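## Task

Move the white radish and the tomato out of the pan so both sit wholly within the bag, between its two layers. At the end every other item, the white ball included, must still be in the pan; the loaded part of the bag must rest on the table, with no more than one corner of the bag lying on an arm's base, no part of the bag in the pan, and nothing of it overhanging the table edge by more than about a finger's width.

## Robot and tools

ROBOT. Two arms, left_arm and right_arm, each with six joints in this fixed order: waist, shoulder, elbow, wrist pitch, wrist yaw, wrist roll, then a two-finger gripper. Stated joint ranges (rad): waist -2.618 to 3.054, shoulder 0.000 to 3.142, elbow 0.000 to 3.142, wrist pitch -1.571 to 1.571, wrist yaw -1.571 to 1.571, wrist roll -2.094 to 2.094; the true end may differ by up to 0.059 rad either way. A camera stand sits behind the arms.

FRAMES. Scene frame: origin at table-top height halfway between the nominal arm bases, +z up, +x out over the table, left_arm toward +y (arm names do not match image sides). Calibrated bases: left_arm at (-0.019, +0.343, +0.033) m, quat_wxyz (+1.000, 0, 0, -0.008); right_arm at (-0.046, -0.254, +0.023) m, quat_wxyz (+1.000, 0, 0, +0.016). Each gripper's end_effector_position (m) and end_effector_quat_wxyz are reported in that arm's own base frame; fixed cameras and the table use the scene frame. Reported hand poses can be a few cm off, more at full reach. The gripper's fingers point along its +z and open along its y; the reported point lies between the pads, about 1 cm short of the fingertips.

THE ROW. Every motion command is one row of 14 numbers in [-1, 1], always covering both arms: left_arm's six joint values then its opening, then right_arm's six joint values and opening. Joint values are offsets, not poses: they are added to the Joint targets shown at the start of that action (or move), not to the previous row, so sending the same offset again moves further. Scale: 1.0 equals 2.224 rad for waist, shoulder and elbow, and 8.485 rad for the three wrist joints. Send 0 for an arm's joints to keep or re-command its current targets. The opening is absolute: +1 fully open, -1 closed; to leave a gripper unchanged, resend its current command (0 means half-closed, not 'no change').

execute_actions(actions, cameras): actions is a list of actions; each action is up to 15 rows, one per 1/30 s step, the last row held for any remaining steps. An action is rejected for both arms if it would push a joint more than 0.059 rad outward past its range; a malformed first action rejects the whole call. Per step, targets can lead measured angles by at most 0.339 rad (big three joints) or 2.2 rad (wrists), and an arm whose targets would put the gripper over 200 mm from where it is gets scaled back, so large offsets need several actions. Empty actions returns images and scene info. cameras: list of names, ["all"], or [].

move(target, speed, blend, opening_speed, grip_force, blocking, cameras): target is one 14-number row or a list of up to 15 rows; all offsets in every row count from the same starting Joint targets. speed in rad/s (0.01 to 12.57, default 0.5), for the joint with most to travel, one value or one per target. blend (rad) rounds corners through list targets; 0 stops at each. opening_speed (0.2 or more, scale units per second) ramps the grippers; use it slow for squashable food. grip_force: newtons per pad, 10 to 50, one value or one per arm; lower force closes more slowly. blocking=false returns early while motion continues. Joints move in sync, so grippers follow curves; there is no collision avoidance. The result adds a move: line such as done, off_target, moving, held or fault, plus limits=held if steps were withheld.

wait(seconds 0 to 10): lets the scene run holding commands. stop(): brakes the running move. zoom_image(camera, region [x0,y0,x1,y1] pixels, at most 504 square): closer view of the newest image of cam_head_left, cam_head_right, cam_high, cam_low, cam_left_wrist or cam_right_wrist (all 896x504). finished_scene(scene): ends the current scene irreversibly; call it only once the goal holds with the robot released.

RESULTS. Joint positions and Joint velocities give one block per arm in joint order (rad, rad/s) plus finger-pad gap (m; 0.094 fully open). Joint targets are the base for your next offsets. grip_measured shows opening on the command scale; it reads a little wide when empty and somewhat narrower than a held hard part. Tool commands lists each gripper's current command. Joint torques follow joint order, include arm weight, and for joints 1 to 3 wrap at ±28 N m. 'joint sent to its limit' means a joint reached its real end. 'joint command not followed' means the clearance check altered that arm's targets. Velocities may read 'within noise'. MOTOR HOT appears at 75 °C; at 90 °C that arm folds up and idles for the rest of the scene; at 100 °C it collapses.

AVOID. Dropping items, releasing things while they move, fast impacts, hard presses against the table or fixed parts, any contact or squeeze between the two arms (including one gripper closing on the other's fingers), and anything leaving the table. Loose items may get nudged occasionally; recheck. Don't hold loads or stretched poses longer than needed, to limit heating. If an arm is blocked it keeps pushing: command its targets back past its measured positions. To release, command an opening well above grip_measured.

Each tool is called after "Request:" as name(argument=value, ...), one argument or row to a line, values as JSON.

## Session

Request:
execute_actions(
  actions=[],
)

Scene clock: 0.00 s.
left_arm: end_effector_position=(+0.3974, +0.0047, +0.0922) grip_measured=+1.000 end_effector_quat_wxyz=(+0.578, -0.041, +0.815, -0.009) | right_arm: end_effector_position=(+0.3882, -0.0036, +0.0938) grip_measured=+1.000 end_effector_quat_wxyz=(+0.584, +0.004, +0.812, -0.010)
Joint positions: left_arm=[-0.004 1.548 0.371 0.839 -0.036 -0.079 0.094] | right_arm=[0 1.515 0.33 0.862 0.022 -0.005 0.094]
Joint velocities: within noise
Joint torques (N m): no reading
Heat: left arm: 25 °C; right arm: 28 °C.
Joint targets: left_arm=[-0.004 1.545 0.375 0.833 -0.036 -0.079] | right_arm=[0.000 1.507 0.340 0.875 0.022 -0.005]
Tool commands: left_gripper/opening=+1.0 right_gripper/opening=+1.0

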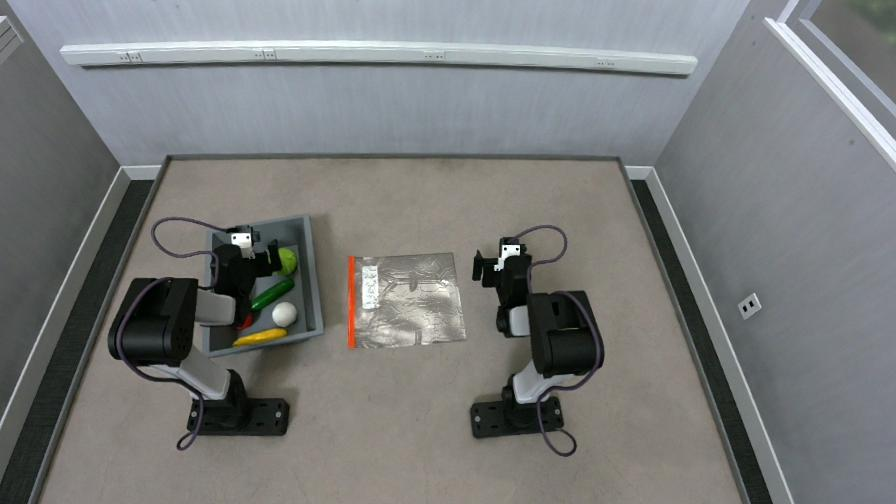

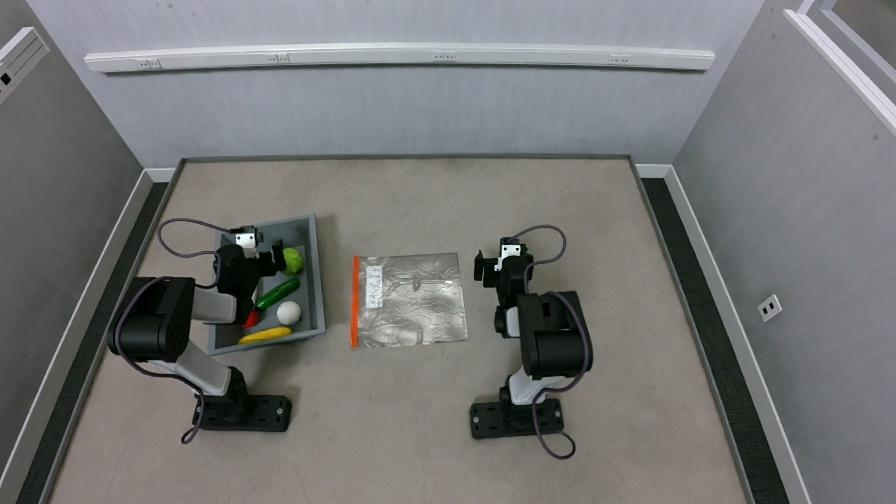

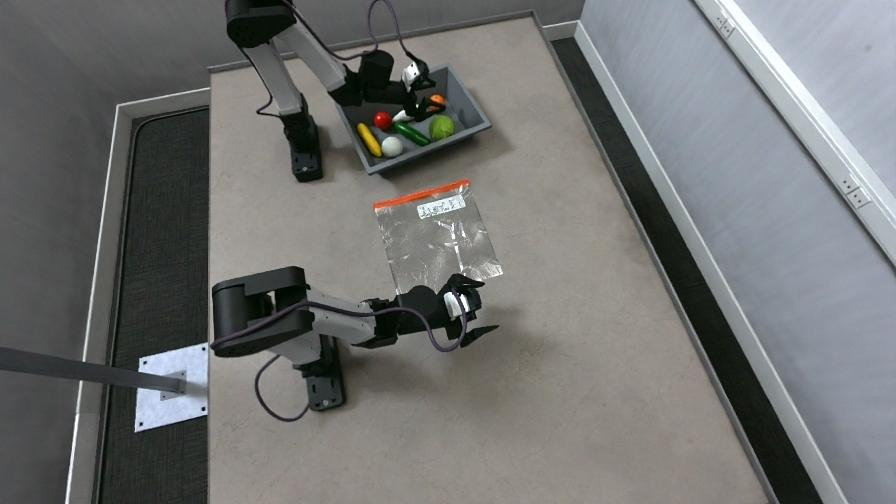

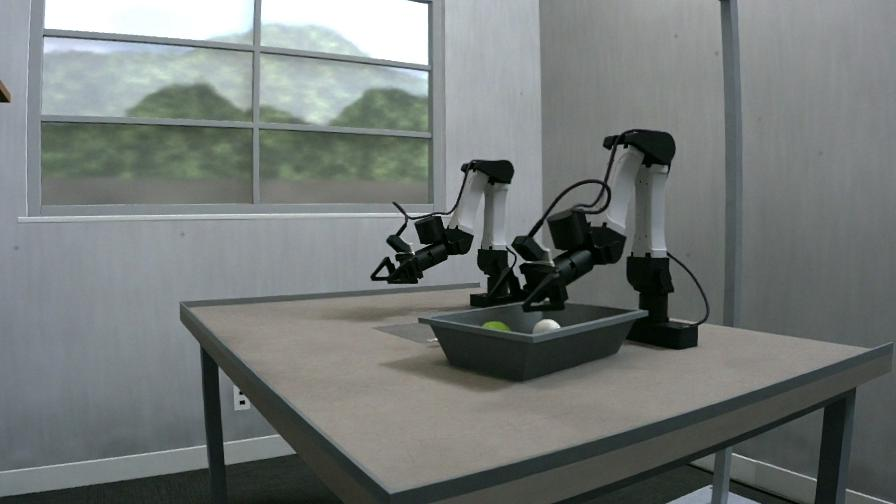

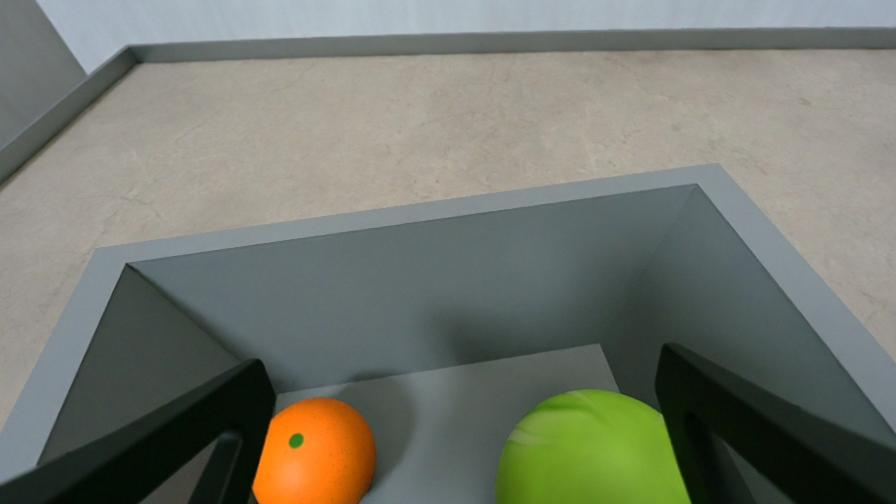

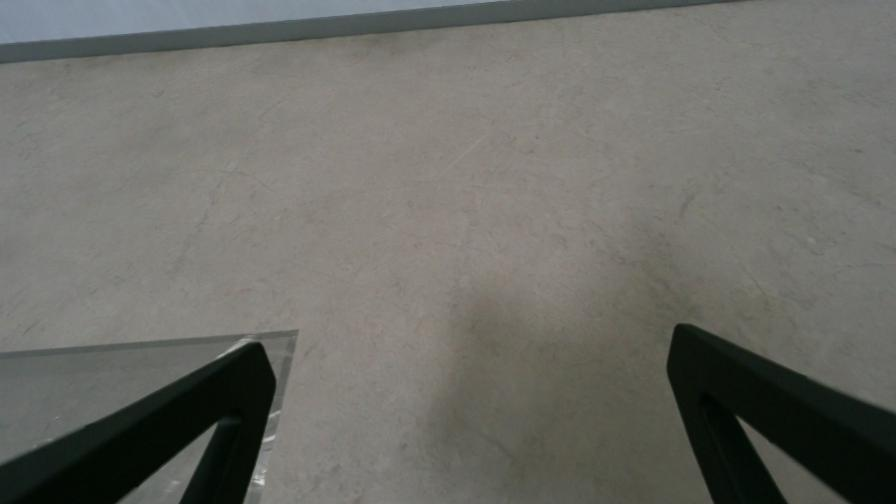

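Request:
zoom_image(
  camera="cam_head_left",
  region=[330, 230, 490, 360],
)

Request:
zoom_image(
  camera="cam_high",
  region=[320, 50, 520, 300],
)

Request:
zoom_image(
  camera="cam_low",
  region=[340, 280, 540, 380],
)

Request:
zoom_image(
  camera="cam_head_right",
  region=[190, 200, 350, 370],
)

Scaled by 3.150 from the camera's 896x504 image, which has a finer 1280x720 frame.

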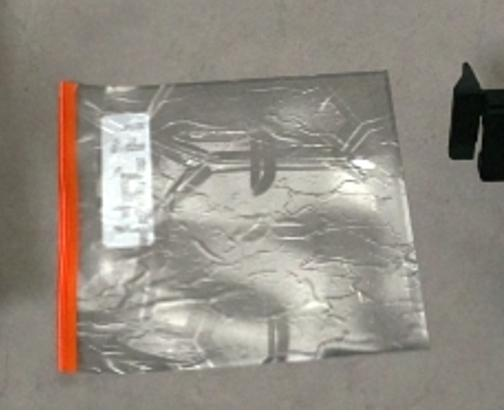

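Scaled by 2.016 from the camera's 896x504 image, which has a finer 1280x720 frame.

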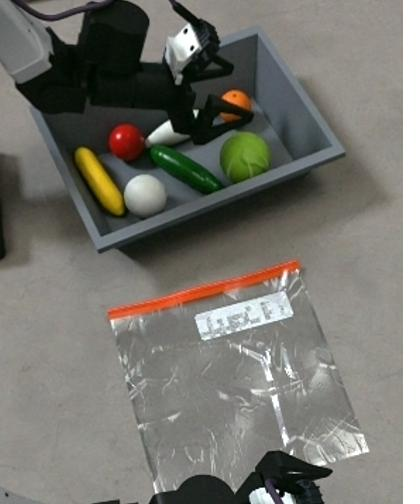

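Scaled by 2.520 from the camera's 896x504 image, which has a finer 1280x720 frame.

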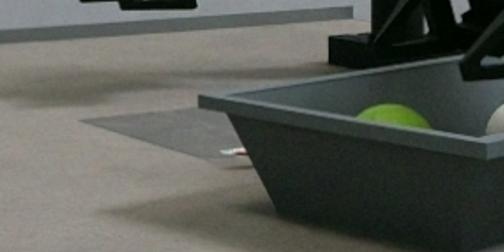

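Scaled by 2.965 from the camera's 896x504 image, which has a finer 1280x720 frame.

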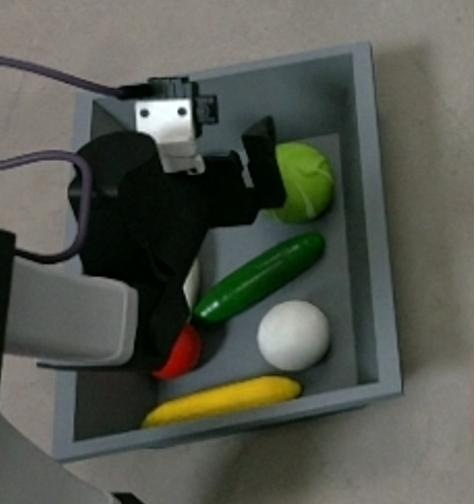

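Request:
move(
  target=[0,0,0.18,-0.085,0,0,1,0.2,0,0.25,-0.118,0,0,1],
  speed=1,
  cameras=["all"],
)

Request:
move(
  target=[0,-0.15,-0.05,-0.03,0.04,0,1,0.03,-0.12,0.05,-0.03,0.05,0.05,1],
  speed=1,
  cameras=["cam_right_wrist","cam_left_wrist","cam_head_left"],
)

Scene clock: 3.50 s.
left_arm: end_effector_position=(+0.4240, +0.0046, +0.0925) grip_measured=+1.000 end_effector_quat_wxyz=(+0.438, -0.042, +0.898, -0.002) | right_arm: end_effector_position=(+0.3762, +0.1735, +0.1040) grip_measured=+1.000 end_effector_quat_wxyz=(+0.381, -0.200, +0.900, +0.074)
Joint positions: left_arm=[-0.004 1.548 0.756 0.128 -0.036 -0.079 0.094] | right_arm=[0.441 1.515 0.869 -0.129 0.022 -0.005 0.094]
Joint torques (N m): left_arm=[0.2 -6.63 9.51 1.96 0 -0.05] | right_arm=[0.44 -6.98 9.39 1.58 -0.02 0.04]
Heat: left arm: 27 °C; right arm: 28 °C.
Joint targets: left_arm=[-0.004 1.545 0.776 0.112 -0.036 -0.079] | right_arm=[0.445 1.507 0.896 -0.126 0.022 -0.005]
move: done

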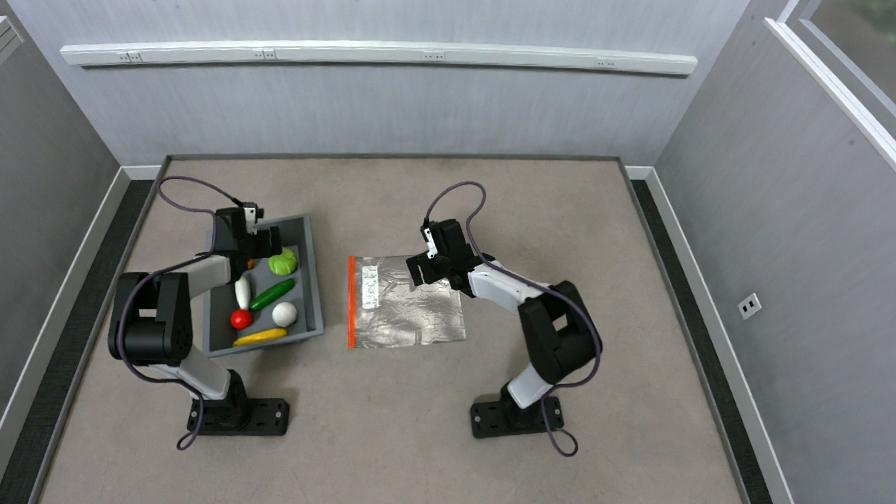

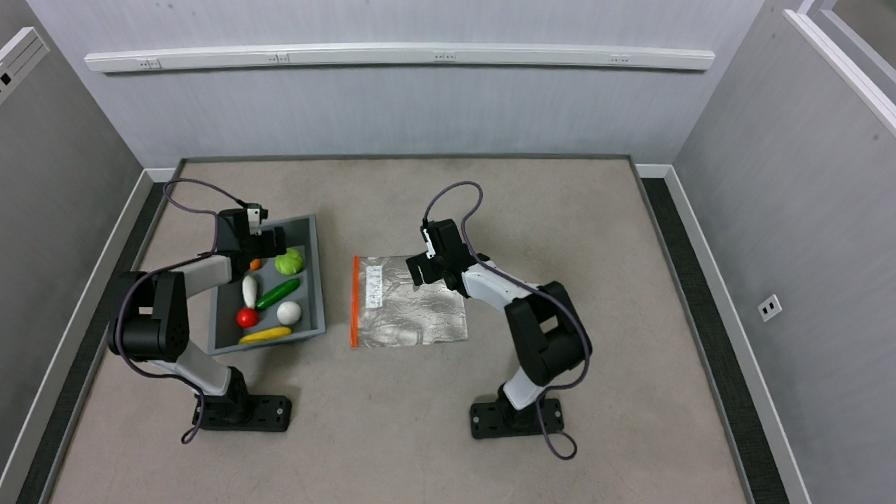

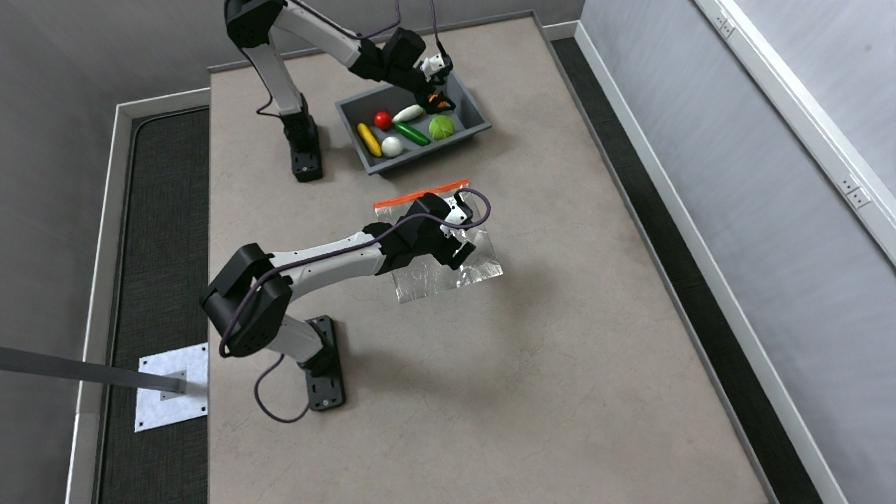

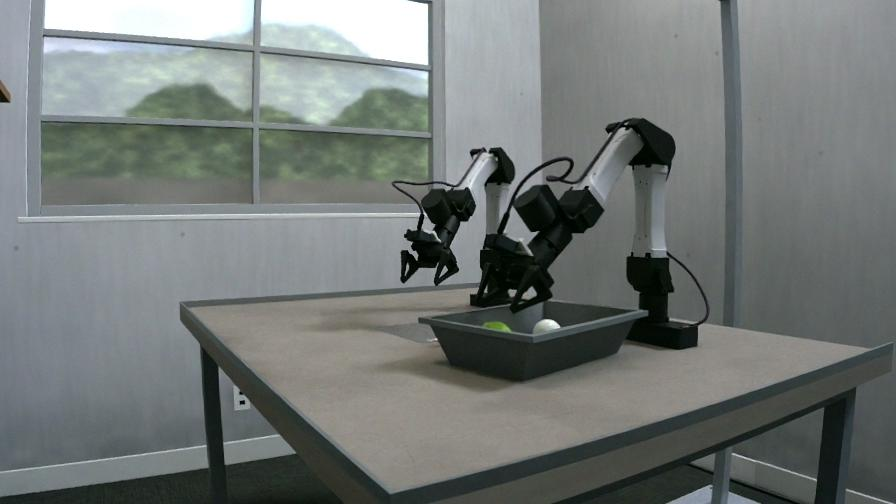

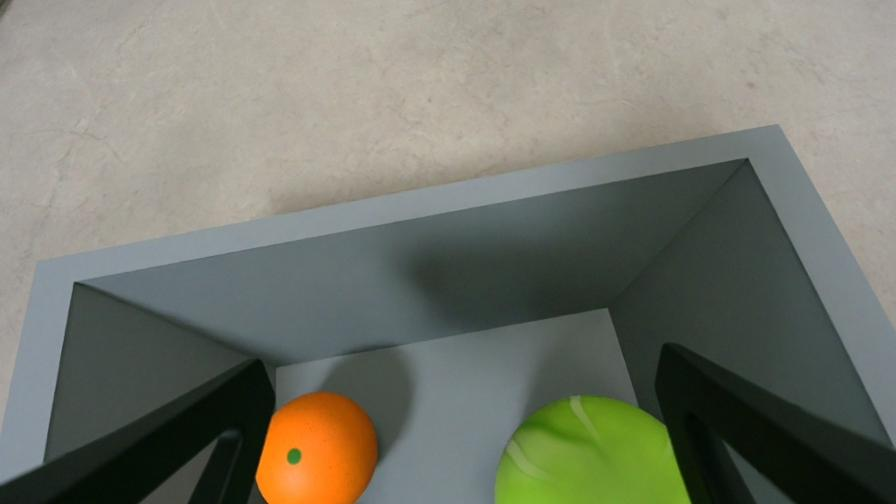

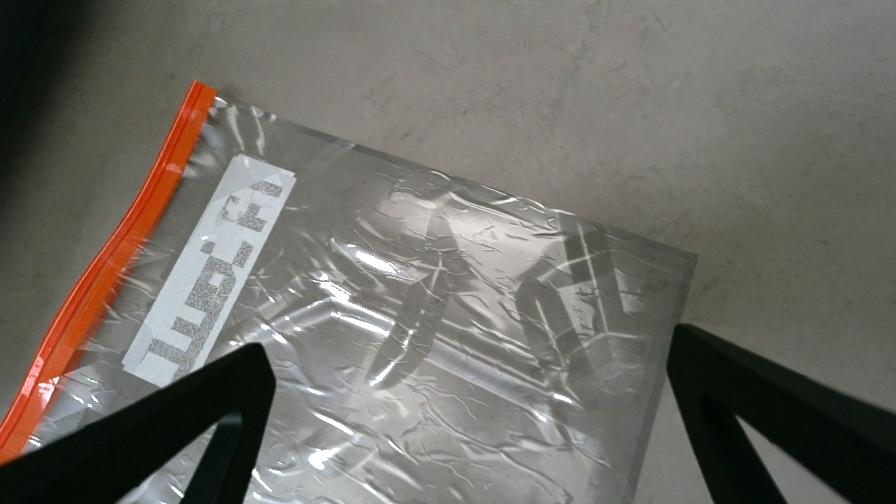

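Scene clock: 4.87 s.
left_arm: end_effector_position=(+0.3587, -0.0507, +0.1362) grip_measured=+1.000 end_effector_quat_wxyz=(+0.425, +0.029, +0.893, -0.147) | right_arm: end_effector_position=(+0.3626, +0.1171, +0.2188) grip_measured=+1.000 end_effector_quat_wxyz=(+0.476, +0.055, +0.878, +0.020)
Joint positions: left_arm=[-0.004 1.221 0.677 -0.126 0.287 -0.079 0.094] | right_arm=[0.506 1.249 0.987 -0.384 0.434 0.412 0.094]
Joint torques (N m): left_arm=[0.2 -4.88 7.01 1.94 0.27 -0.03] | right_arm=[0.68 -5.33 9.28 1.63 0.25 0.11]
Heat: left arm: 27 °C; right arm: 28 °C.
Joint targets: left_arm=[-0.004 1.211 0.664 -0.143 0.303 -0.079] | right_arm=[0.512 1.239 1.008 -0.380 0.446 0.419]
move: done
Images, in order (width x height): cam_head_left 896x504, cam_left_wrist 896x504, cam_right_wrist 896x504.

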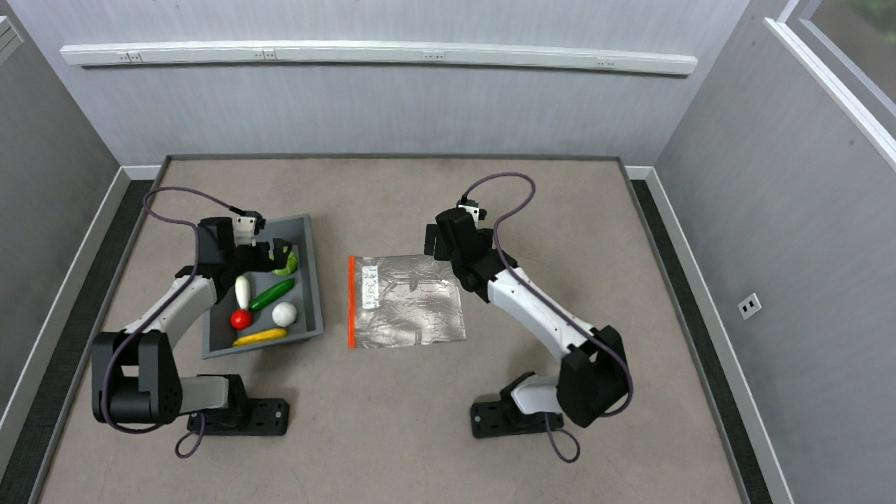

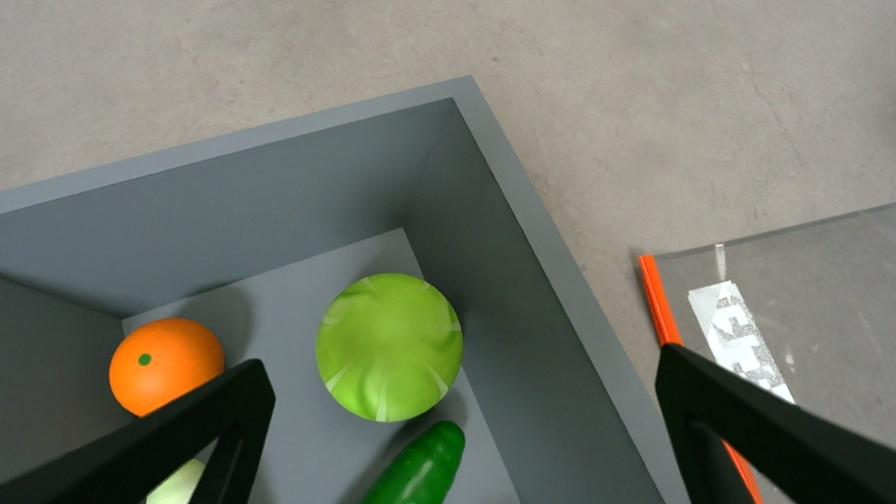

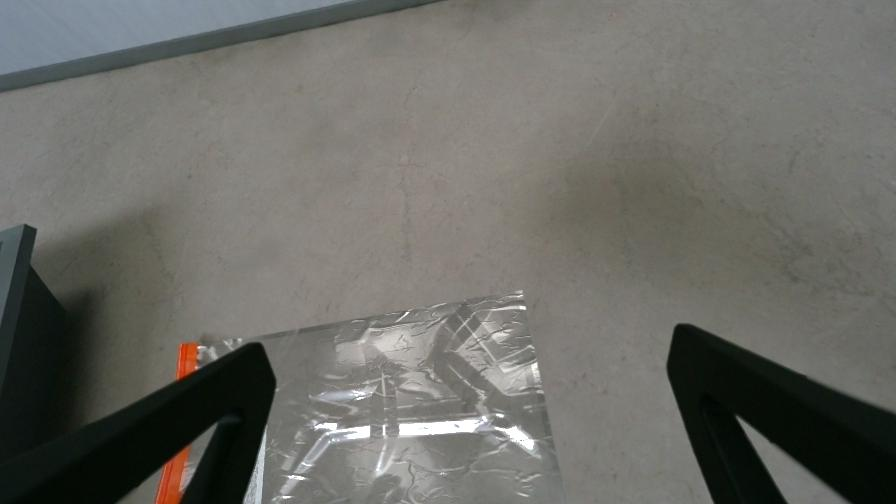

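Request:
move(
  target=[0.0018,0.1938,0.1488,-0.092,0.0774,0.0093,1,-0.25,0,0,0,0,0,1],
  speed=1,
  cameras=["cam_left_wrist","cam_head_left","cam_low"],
)

Scene clock: 8.73 s.
left_arm: end_effector_position=(+0.2667, -0.1422, +0.0998) grip_measured=+1.000 end_effector_quat_wxyz=(-0.001, -0.003, +0.890, -0.455) | right_arm: end_effector_position=(+0.3703, -0.0886, +0.2189) grip_measured=+1.000 end_effector_quat_wxyz=(+0.464, +0.291, +0.830, -0.111)
Joint positions: left_arm=[-0.004 1.629 0.975 -0.911 0.946 -0.013 0.094] | right_arm=[-0.039 1.249 0.987 -0.384 0.44 0.413 0.094]
Joint torques (N m): left_arm=[0.53 -5.24 8.46 0.3 0.64 0.13] | right_arm=[-0.46 -5.3 9.25 1.63 0.19 0.11]
Heat: left arm: 27 °C; right arm: 29 °C.
Joint targets: left_arm=[0.000 1.642 0.995 -0.924 0.960 0.000] | right_arm=[-0.044 1.239 1.008 -0.380 0.446 0.419]
move: done
Images, in order (width x height): cam_head_left 896x504, cam_low 896x504, cam_left_wrist 896x504.

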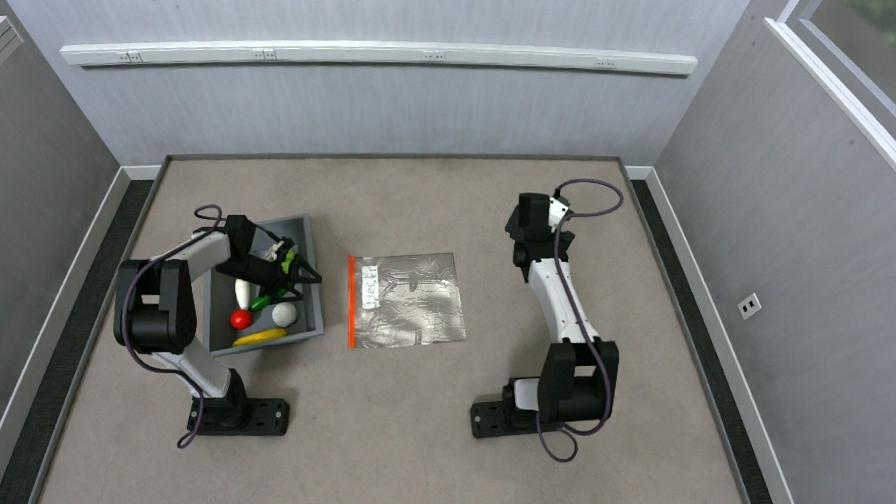

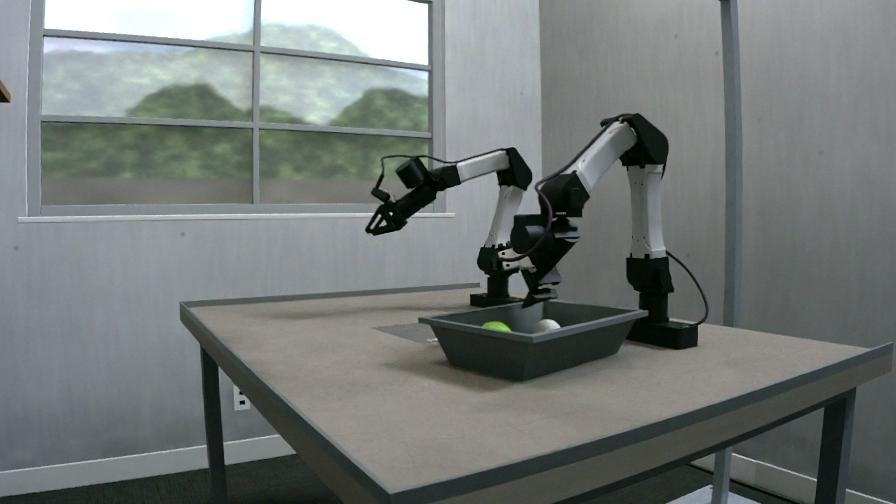

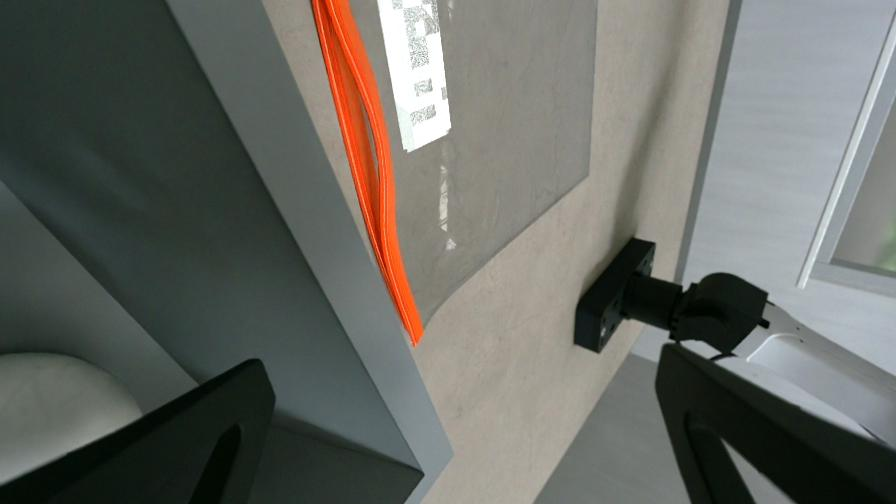

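Request:
zoom_image(
  camera="cam_left_wrist",
  region=[260, 0, 480, 350],
)

Request:
move(
  target=[0,0,0,0,0,0,1,0.164,0.252,0.096,-0.0722,-0.0526,-0.0081,0.2],
  speed=0.8,
  cameras=["cam_right_wrist","cam_head_left","cam_high","cam_left_wrist"],
)

Scaled by 1.440 from the camera's 896x504 image, which has a finer 1280x720 frame.

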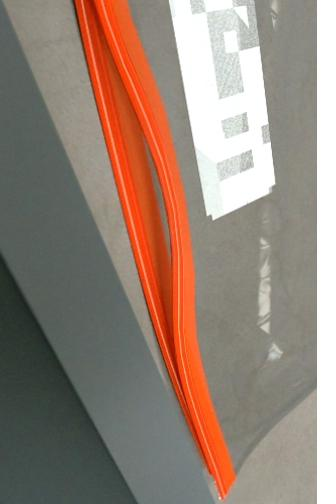

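Scene clock: 12.07 s.
left_arm: end_effector_position=(+0.2666, -0.1422, +0.0999) grip_measured=+1.000 end_effector_quat_wxyz=(-0.002, -0.003, +0.890, -0.456) | right_arm: end_effector_position=(+0.2958, +0.0964, +0.0348) grip_measured=+0.201 end_effector_quat_wxyz=(-0.005, +0.019, +1.000, -0.007)
Joint positions: left_arm=[-0.004 1.629 0.975 -0.912 0.946 -0.013 0.094] | right_arm=[0.32 1.793 1.195 -0.987 0.009 0.358 0.056]
Joint torques (N m): left_arm=[0.53 -5.18 8.39 0.31 0.63 0.12] | right_arm=[0.13 -6.95 8.12 0.2 -0.07 -0.03]
Heat: left arm: 27 °C; right arm: 29 °C.
Joint targets: left_arm=[0.000 1.642 0.995 -0.924 0.960 0.000] | right_arm=[0.321 1.800 1.221 -0.993 0.000 0.351]
move: done
Images, in order (width x height): cam_head_left 896x504, cam_high 896x504, cam_left_wrist 896x504, cam_right_wrist 896x504.

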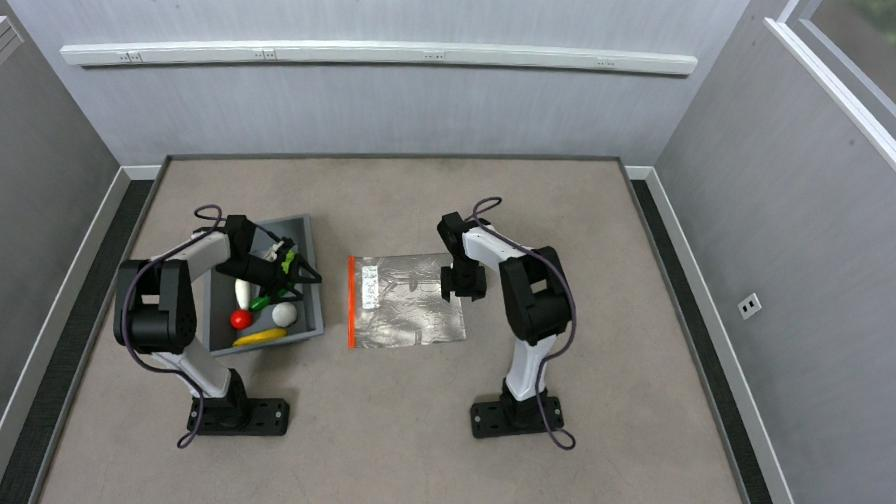

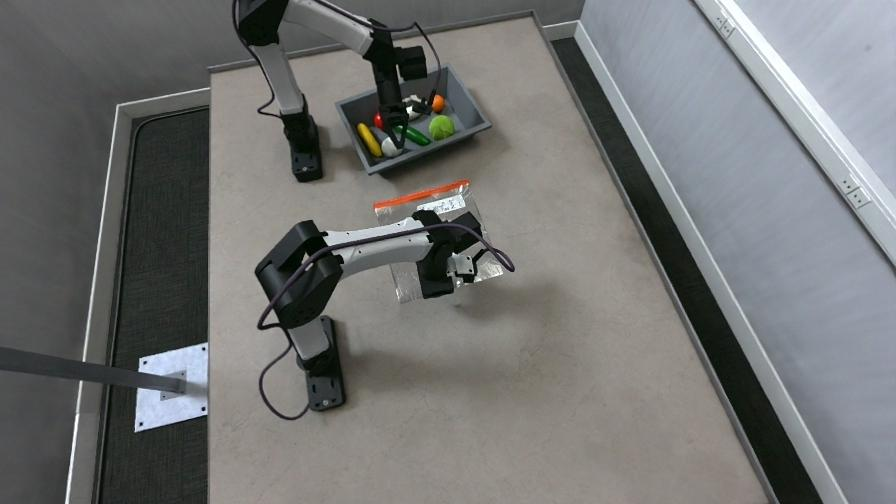

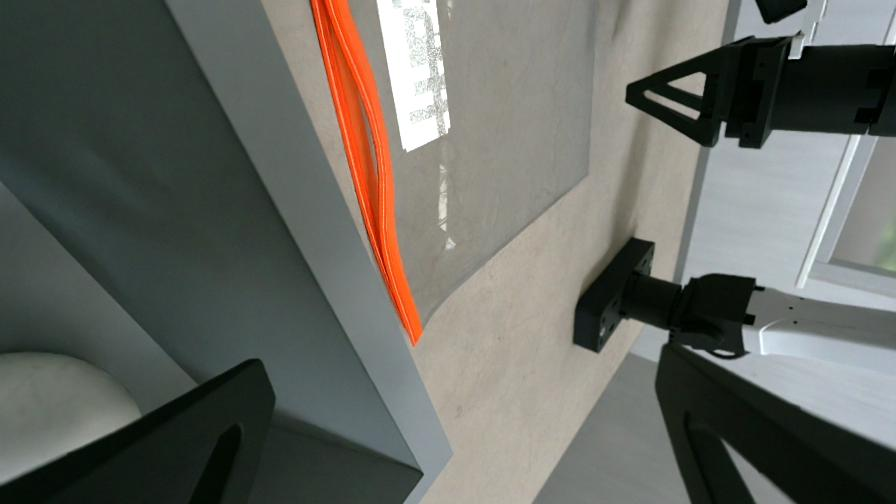

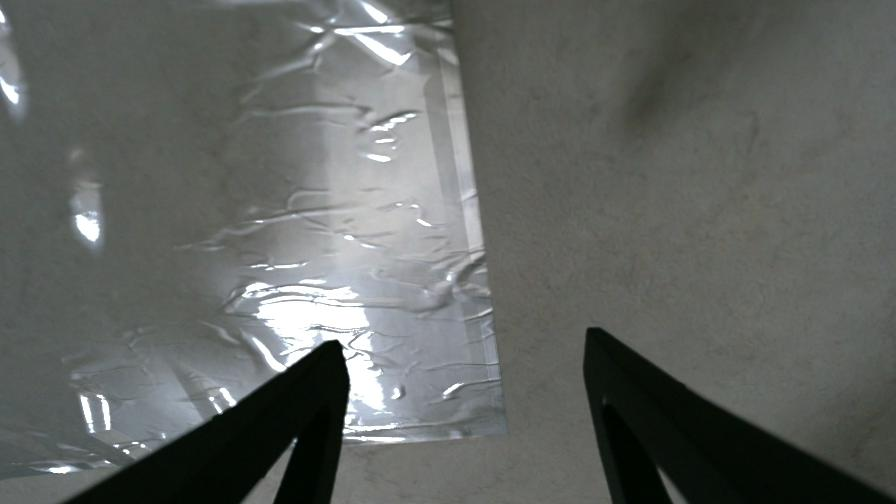

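Request:
move(
  target=[0,0,0,0,0,0,1,-0.01,0.0225,-0.046,0.018,0,0,0.2],
  speed=0.3,
  cameras=["cam_right_wrist","cam_left_wrist"],
)

Scene clock: 15.30 s.
left_arm: end_effector_position=(+0.2666, -0.1422, +0.0999) grip_measured=+1.000 end_effector_quat_wxyz=(-0.002, -0.003, +0.890, -0.456) | right_arm: end_effector_position=(+0.3003, +0.0927, +0.0042) grip_measured=+0.201 end_effector_quat_wxyz=(+0.002, +0.027, +1.000, -0.004)
Joint positions: left_arm=[-0.004 1.629 0.975 -0.912 0.946 -0.013 0.094] | right_arm=[0.304 1.839 1.121 -0.852 0.009 0.358 0.056]
Joint torques (N m): left_arm=[0.5 -5.19 8.43 0.29 0.63 0.12] | right_arm=[-0.53 -6.69 5.19 0.41 -0.09 -0.03]
Heat: left arm: 27 °C; right arm: 29 °C.
Joint targets: left_arm=[0.000 1.642 0.995 -0.924 0.960 0.000] | right_arm=[0.299 1.850 1.119 -0.840 0.000 0.351]
move: done
Images, in order (width x height): cam_left_wrist 896x504, cam_right_wrist 896x504.

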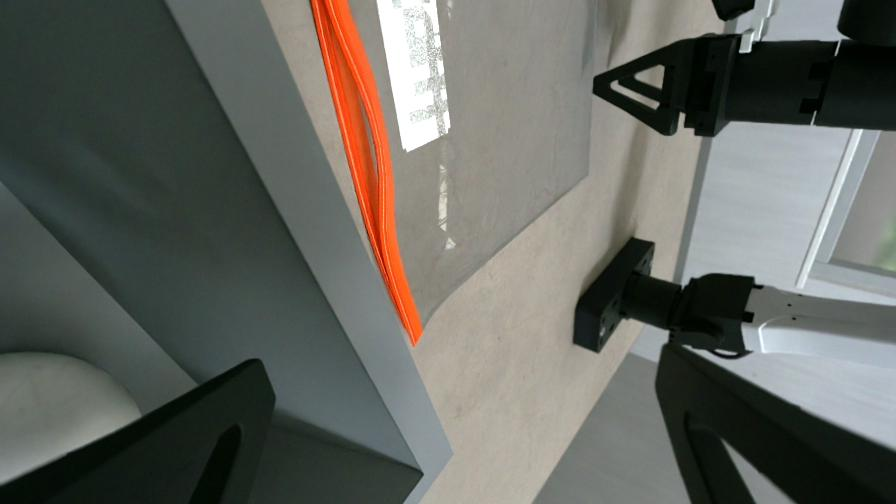

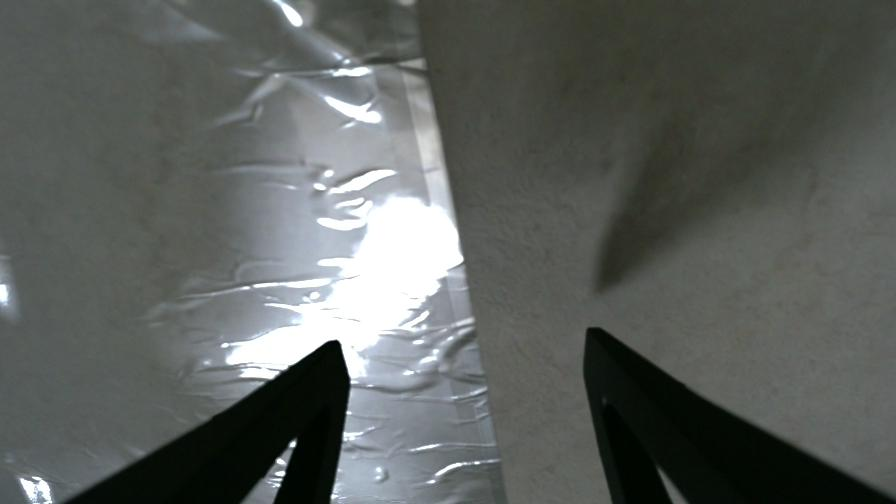

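Request:
move(
  target=[0,0,0,0,0,0,1,-0.006,0.0075,-0.0153,0.006,0,0,0.2],
  speed=0.1,
  cameras=["cam_right_wrist","cam_left_wrist"],
)

Scene clock: 16.53 s.
left_arm: end_effector_position=(+0.2666, -0.1422, +0.0999) grip_measured=+1.000 end_effector_quat_wxyz=(-0.002, -0.003, +0.890, -0.456) | right_arm: end_effector_position=(+0.3004, +0.0886, -0.0073) grip_measured=+0.201 end_effector_quat_wxyz=(+0.004, +0.033, +0.999, -0.003)
Joint positions: left_arm=[-0.004 1.629 0.975 -0.912 0.946 -0.013 0.094] | right_arm=[0.292 1.853 1.089 -0.801 0.009 0.358 0.056]
Joint torques (N m): left_arm=[0.51 -5.15 8.43 0.29 0.63 0.12] | right_arm=[-0.58 -6.5 4.93 0.33 -0.09 -0.03]
Heat: left arm: 28 °C; right arm: 30 °C.
Joint targets: left_arm=[0.000 1.642 0.995 -0.924 0.960 0.000] | right_arm=[0.285 1.867 1.085 -0.789 0.000 0.351]
move: done
Images, in order (width x height): cam_left_wrist 896x504, cam_right_wrist 896x504.

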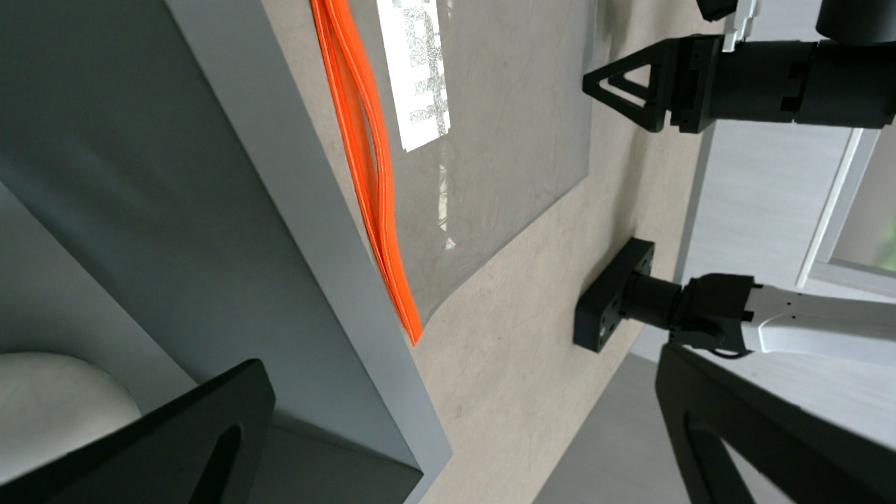

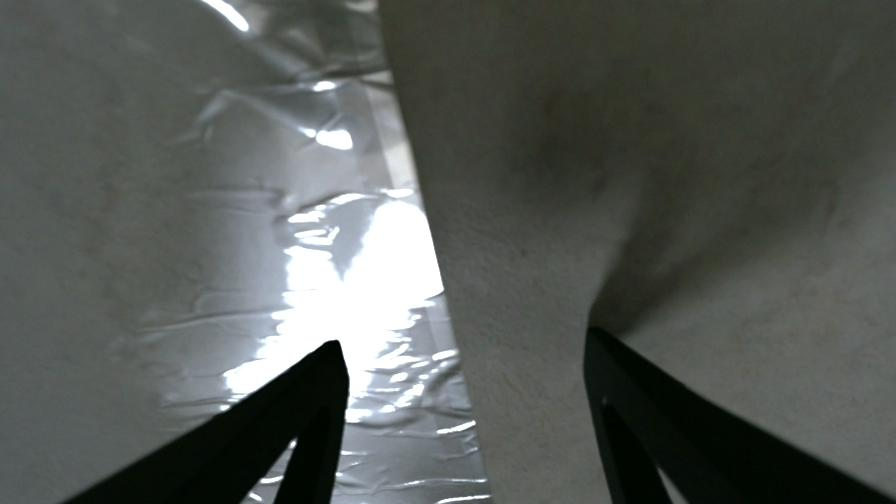

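Request:
move(
  target=[0,0,0,0,0,0,1,0,0.0028,-0.0056,0.0022,0,0,0.2],
  speed=0.1,
  cameras=["cam_right_wrist"],
)

Request:
move(
  target=[0,0,0,0,0,0,1,0,0,0,0,0,0,-0.9],
  opening_speed=0.8,
  cameras=["cam_right_wrist"],
)

Scene clock: 17.70 s.
left_arm: end_effector_position=(+0.2666, -0.1422, +0.0999) grip_measured=+1.000 end_effector_quat_wxyz=(-0.002, -0.003, +0.890, -0.456) | right_arm: end_effector_position=(+0.3004, +0.0887, -0.0089) grip_measured=+0.201 end_effector_quat_wxyz=(+0.006, +0.033, +0.999, -0.002)
Joint positions: left_arm=[-0.004 1.629 0.975 -0.912 0.946 -0.013 0.094] | right_arm=[0.292 1.853 1.081 -0.79 0.008 0.357 0.056]
Joint torques (N m): left_arm=[0.53 -5.15 8.42 0.3 0.63 0.12] | right_arm=[-0.57 -5.96 4.42 0.49 -0.08 -0.02]
Heat: left arm: 28 °C; right arm: 30 °C.
Joint targets: left_arm=[0.000 1.642 0.995 -0.924 0.960 0.000] | right_arm=[0.285 1.873 1.072 -0.771 0.000 0.351]
move: done
Images, in order (width x height): cam_right_wrist 896x504.

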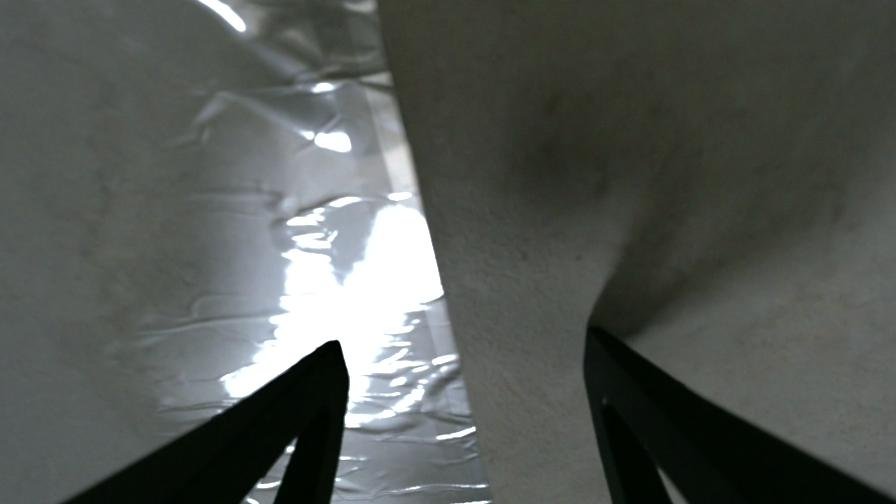

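Scene clock: 19.30 s.
left_arm: end_effector_position=(+0.2666, -0.1422, +0.0999) grip_measured=+1.000 end_effector_quat_wxyz=(-0.002, -0.003, +0.890, -0.456) | right_arm: end_effector_position=(+0.3026, +0.0902, -0.0089) grip_measured=-0.899 end_effector_quat_wxyz=(+0.010, +0.033, +0.999, +0.002)
Joint positions: left_arm=[-0.004 1.629 0.975 -0.912 0.946 -0.013 0.094] | right_arm=[0.292 1.853 1.081 -0.779 0.003 0.357 0.005]
Joint torques (N m): left_arm=[0.51 -5.2 8.43 0.3 0.63 0.13] | right_arm=[-0.57 -5.97 4.46 0.4 -0.04 -0.02]
Heat: left arm: 28 °C; right arm: 30 °C.
Joint targets: left_arm=[0.000 1.642 0.995 -0.924 0.960 0.000] | right_arm=[0.285 1.873 1.072 -0.771 0.000 0.351]
move: done
Images, in order (width x height): cam_right_wrist 896x504.

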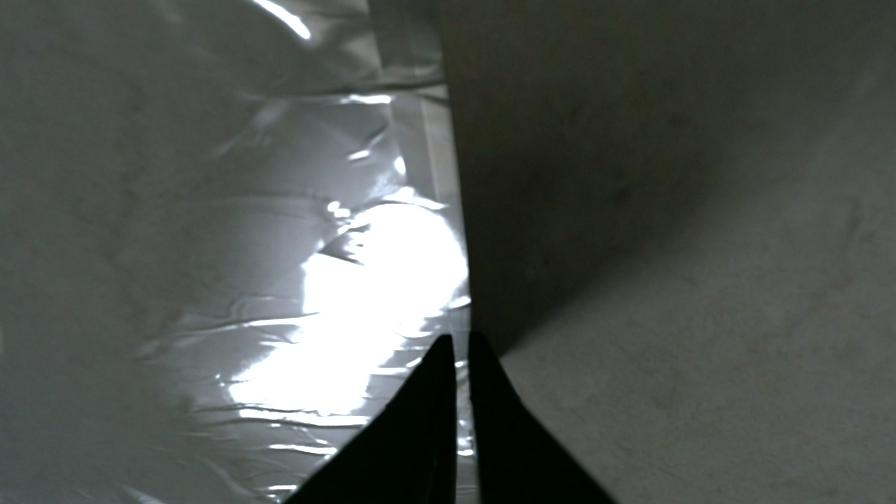

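Request:
move(
  target=[
    [0,0,0,0,0,0,1,0,0,0,0,0,0,-1],
    [0,0,0,0,0,0,1,-0.045,-0.0035,0.007,-0.003,0,-0.0118,-1],
  ],
  speed=0.2,
  opening_speed=0.5,
  cameras=["cam_right_wrist","cam_left_wrist"],
)

Scene clock: 21.17 s.
left_arm: end_effector_position=(+0.2666, -0.1422, +0.0999) grip_measured=+1.000 end_effector_quat_wxyz=(-0.002, -0.003, +0.890, -0.456) | right_arm: end_effector_position=(+0.3081, +0.0592, -0.0089) grip_measured=-0.991 end_effector_quat_wxyz=(+0.005, +0.034, +0.999, +0.001)
Joint positions: left_arm=[-0.004 1.629 0.975 -0.912 0.946 -0.013 0.094] | right_arm=[0.19 1.853 1.081 -0.788 0.001 0.259 0]
Joint torques (N m): left_arm=[0.53 -5.18 8.43 0.31 0.62 0.12] | right_arm=[-0.43 -6.64 5.9 0.22 -0.02 -0.07]
Heat: left arm: 28 °C; right arm: 30 °C.
Joint targets: left_arm=[0.000 1.642 0.995 -0.924 0.960 0.000] | right_arm=[0.185 1.865 1.088 -0.796 0.000 0.251]
move: done
Images, in order (width x height): cam_left_wrist 896x504, cam_right_wrist 896x504.

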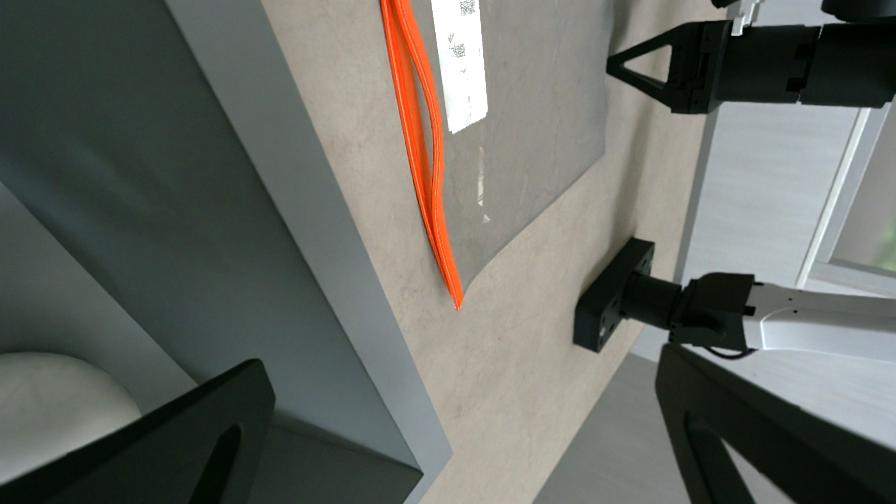

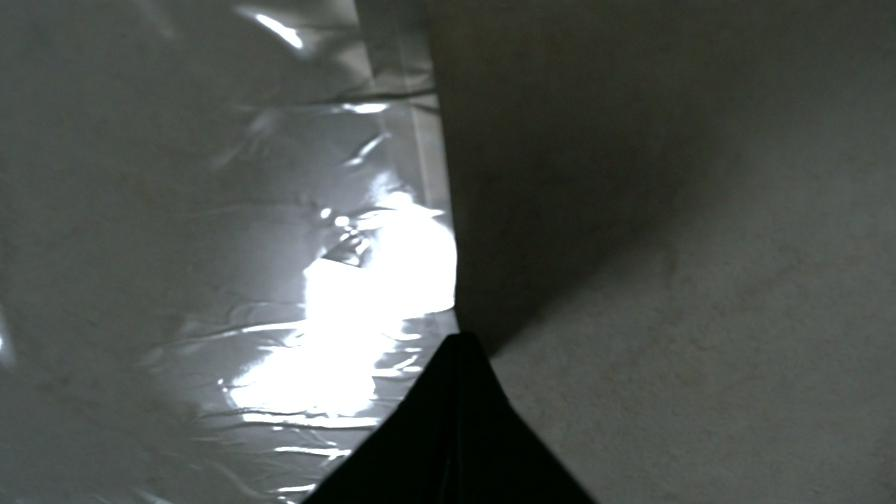

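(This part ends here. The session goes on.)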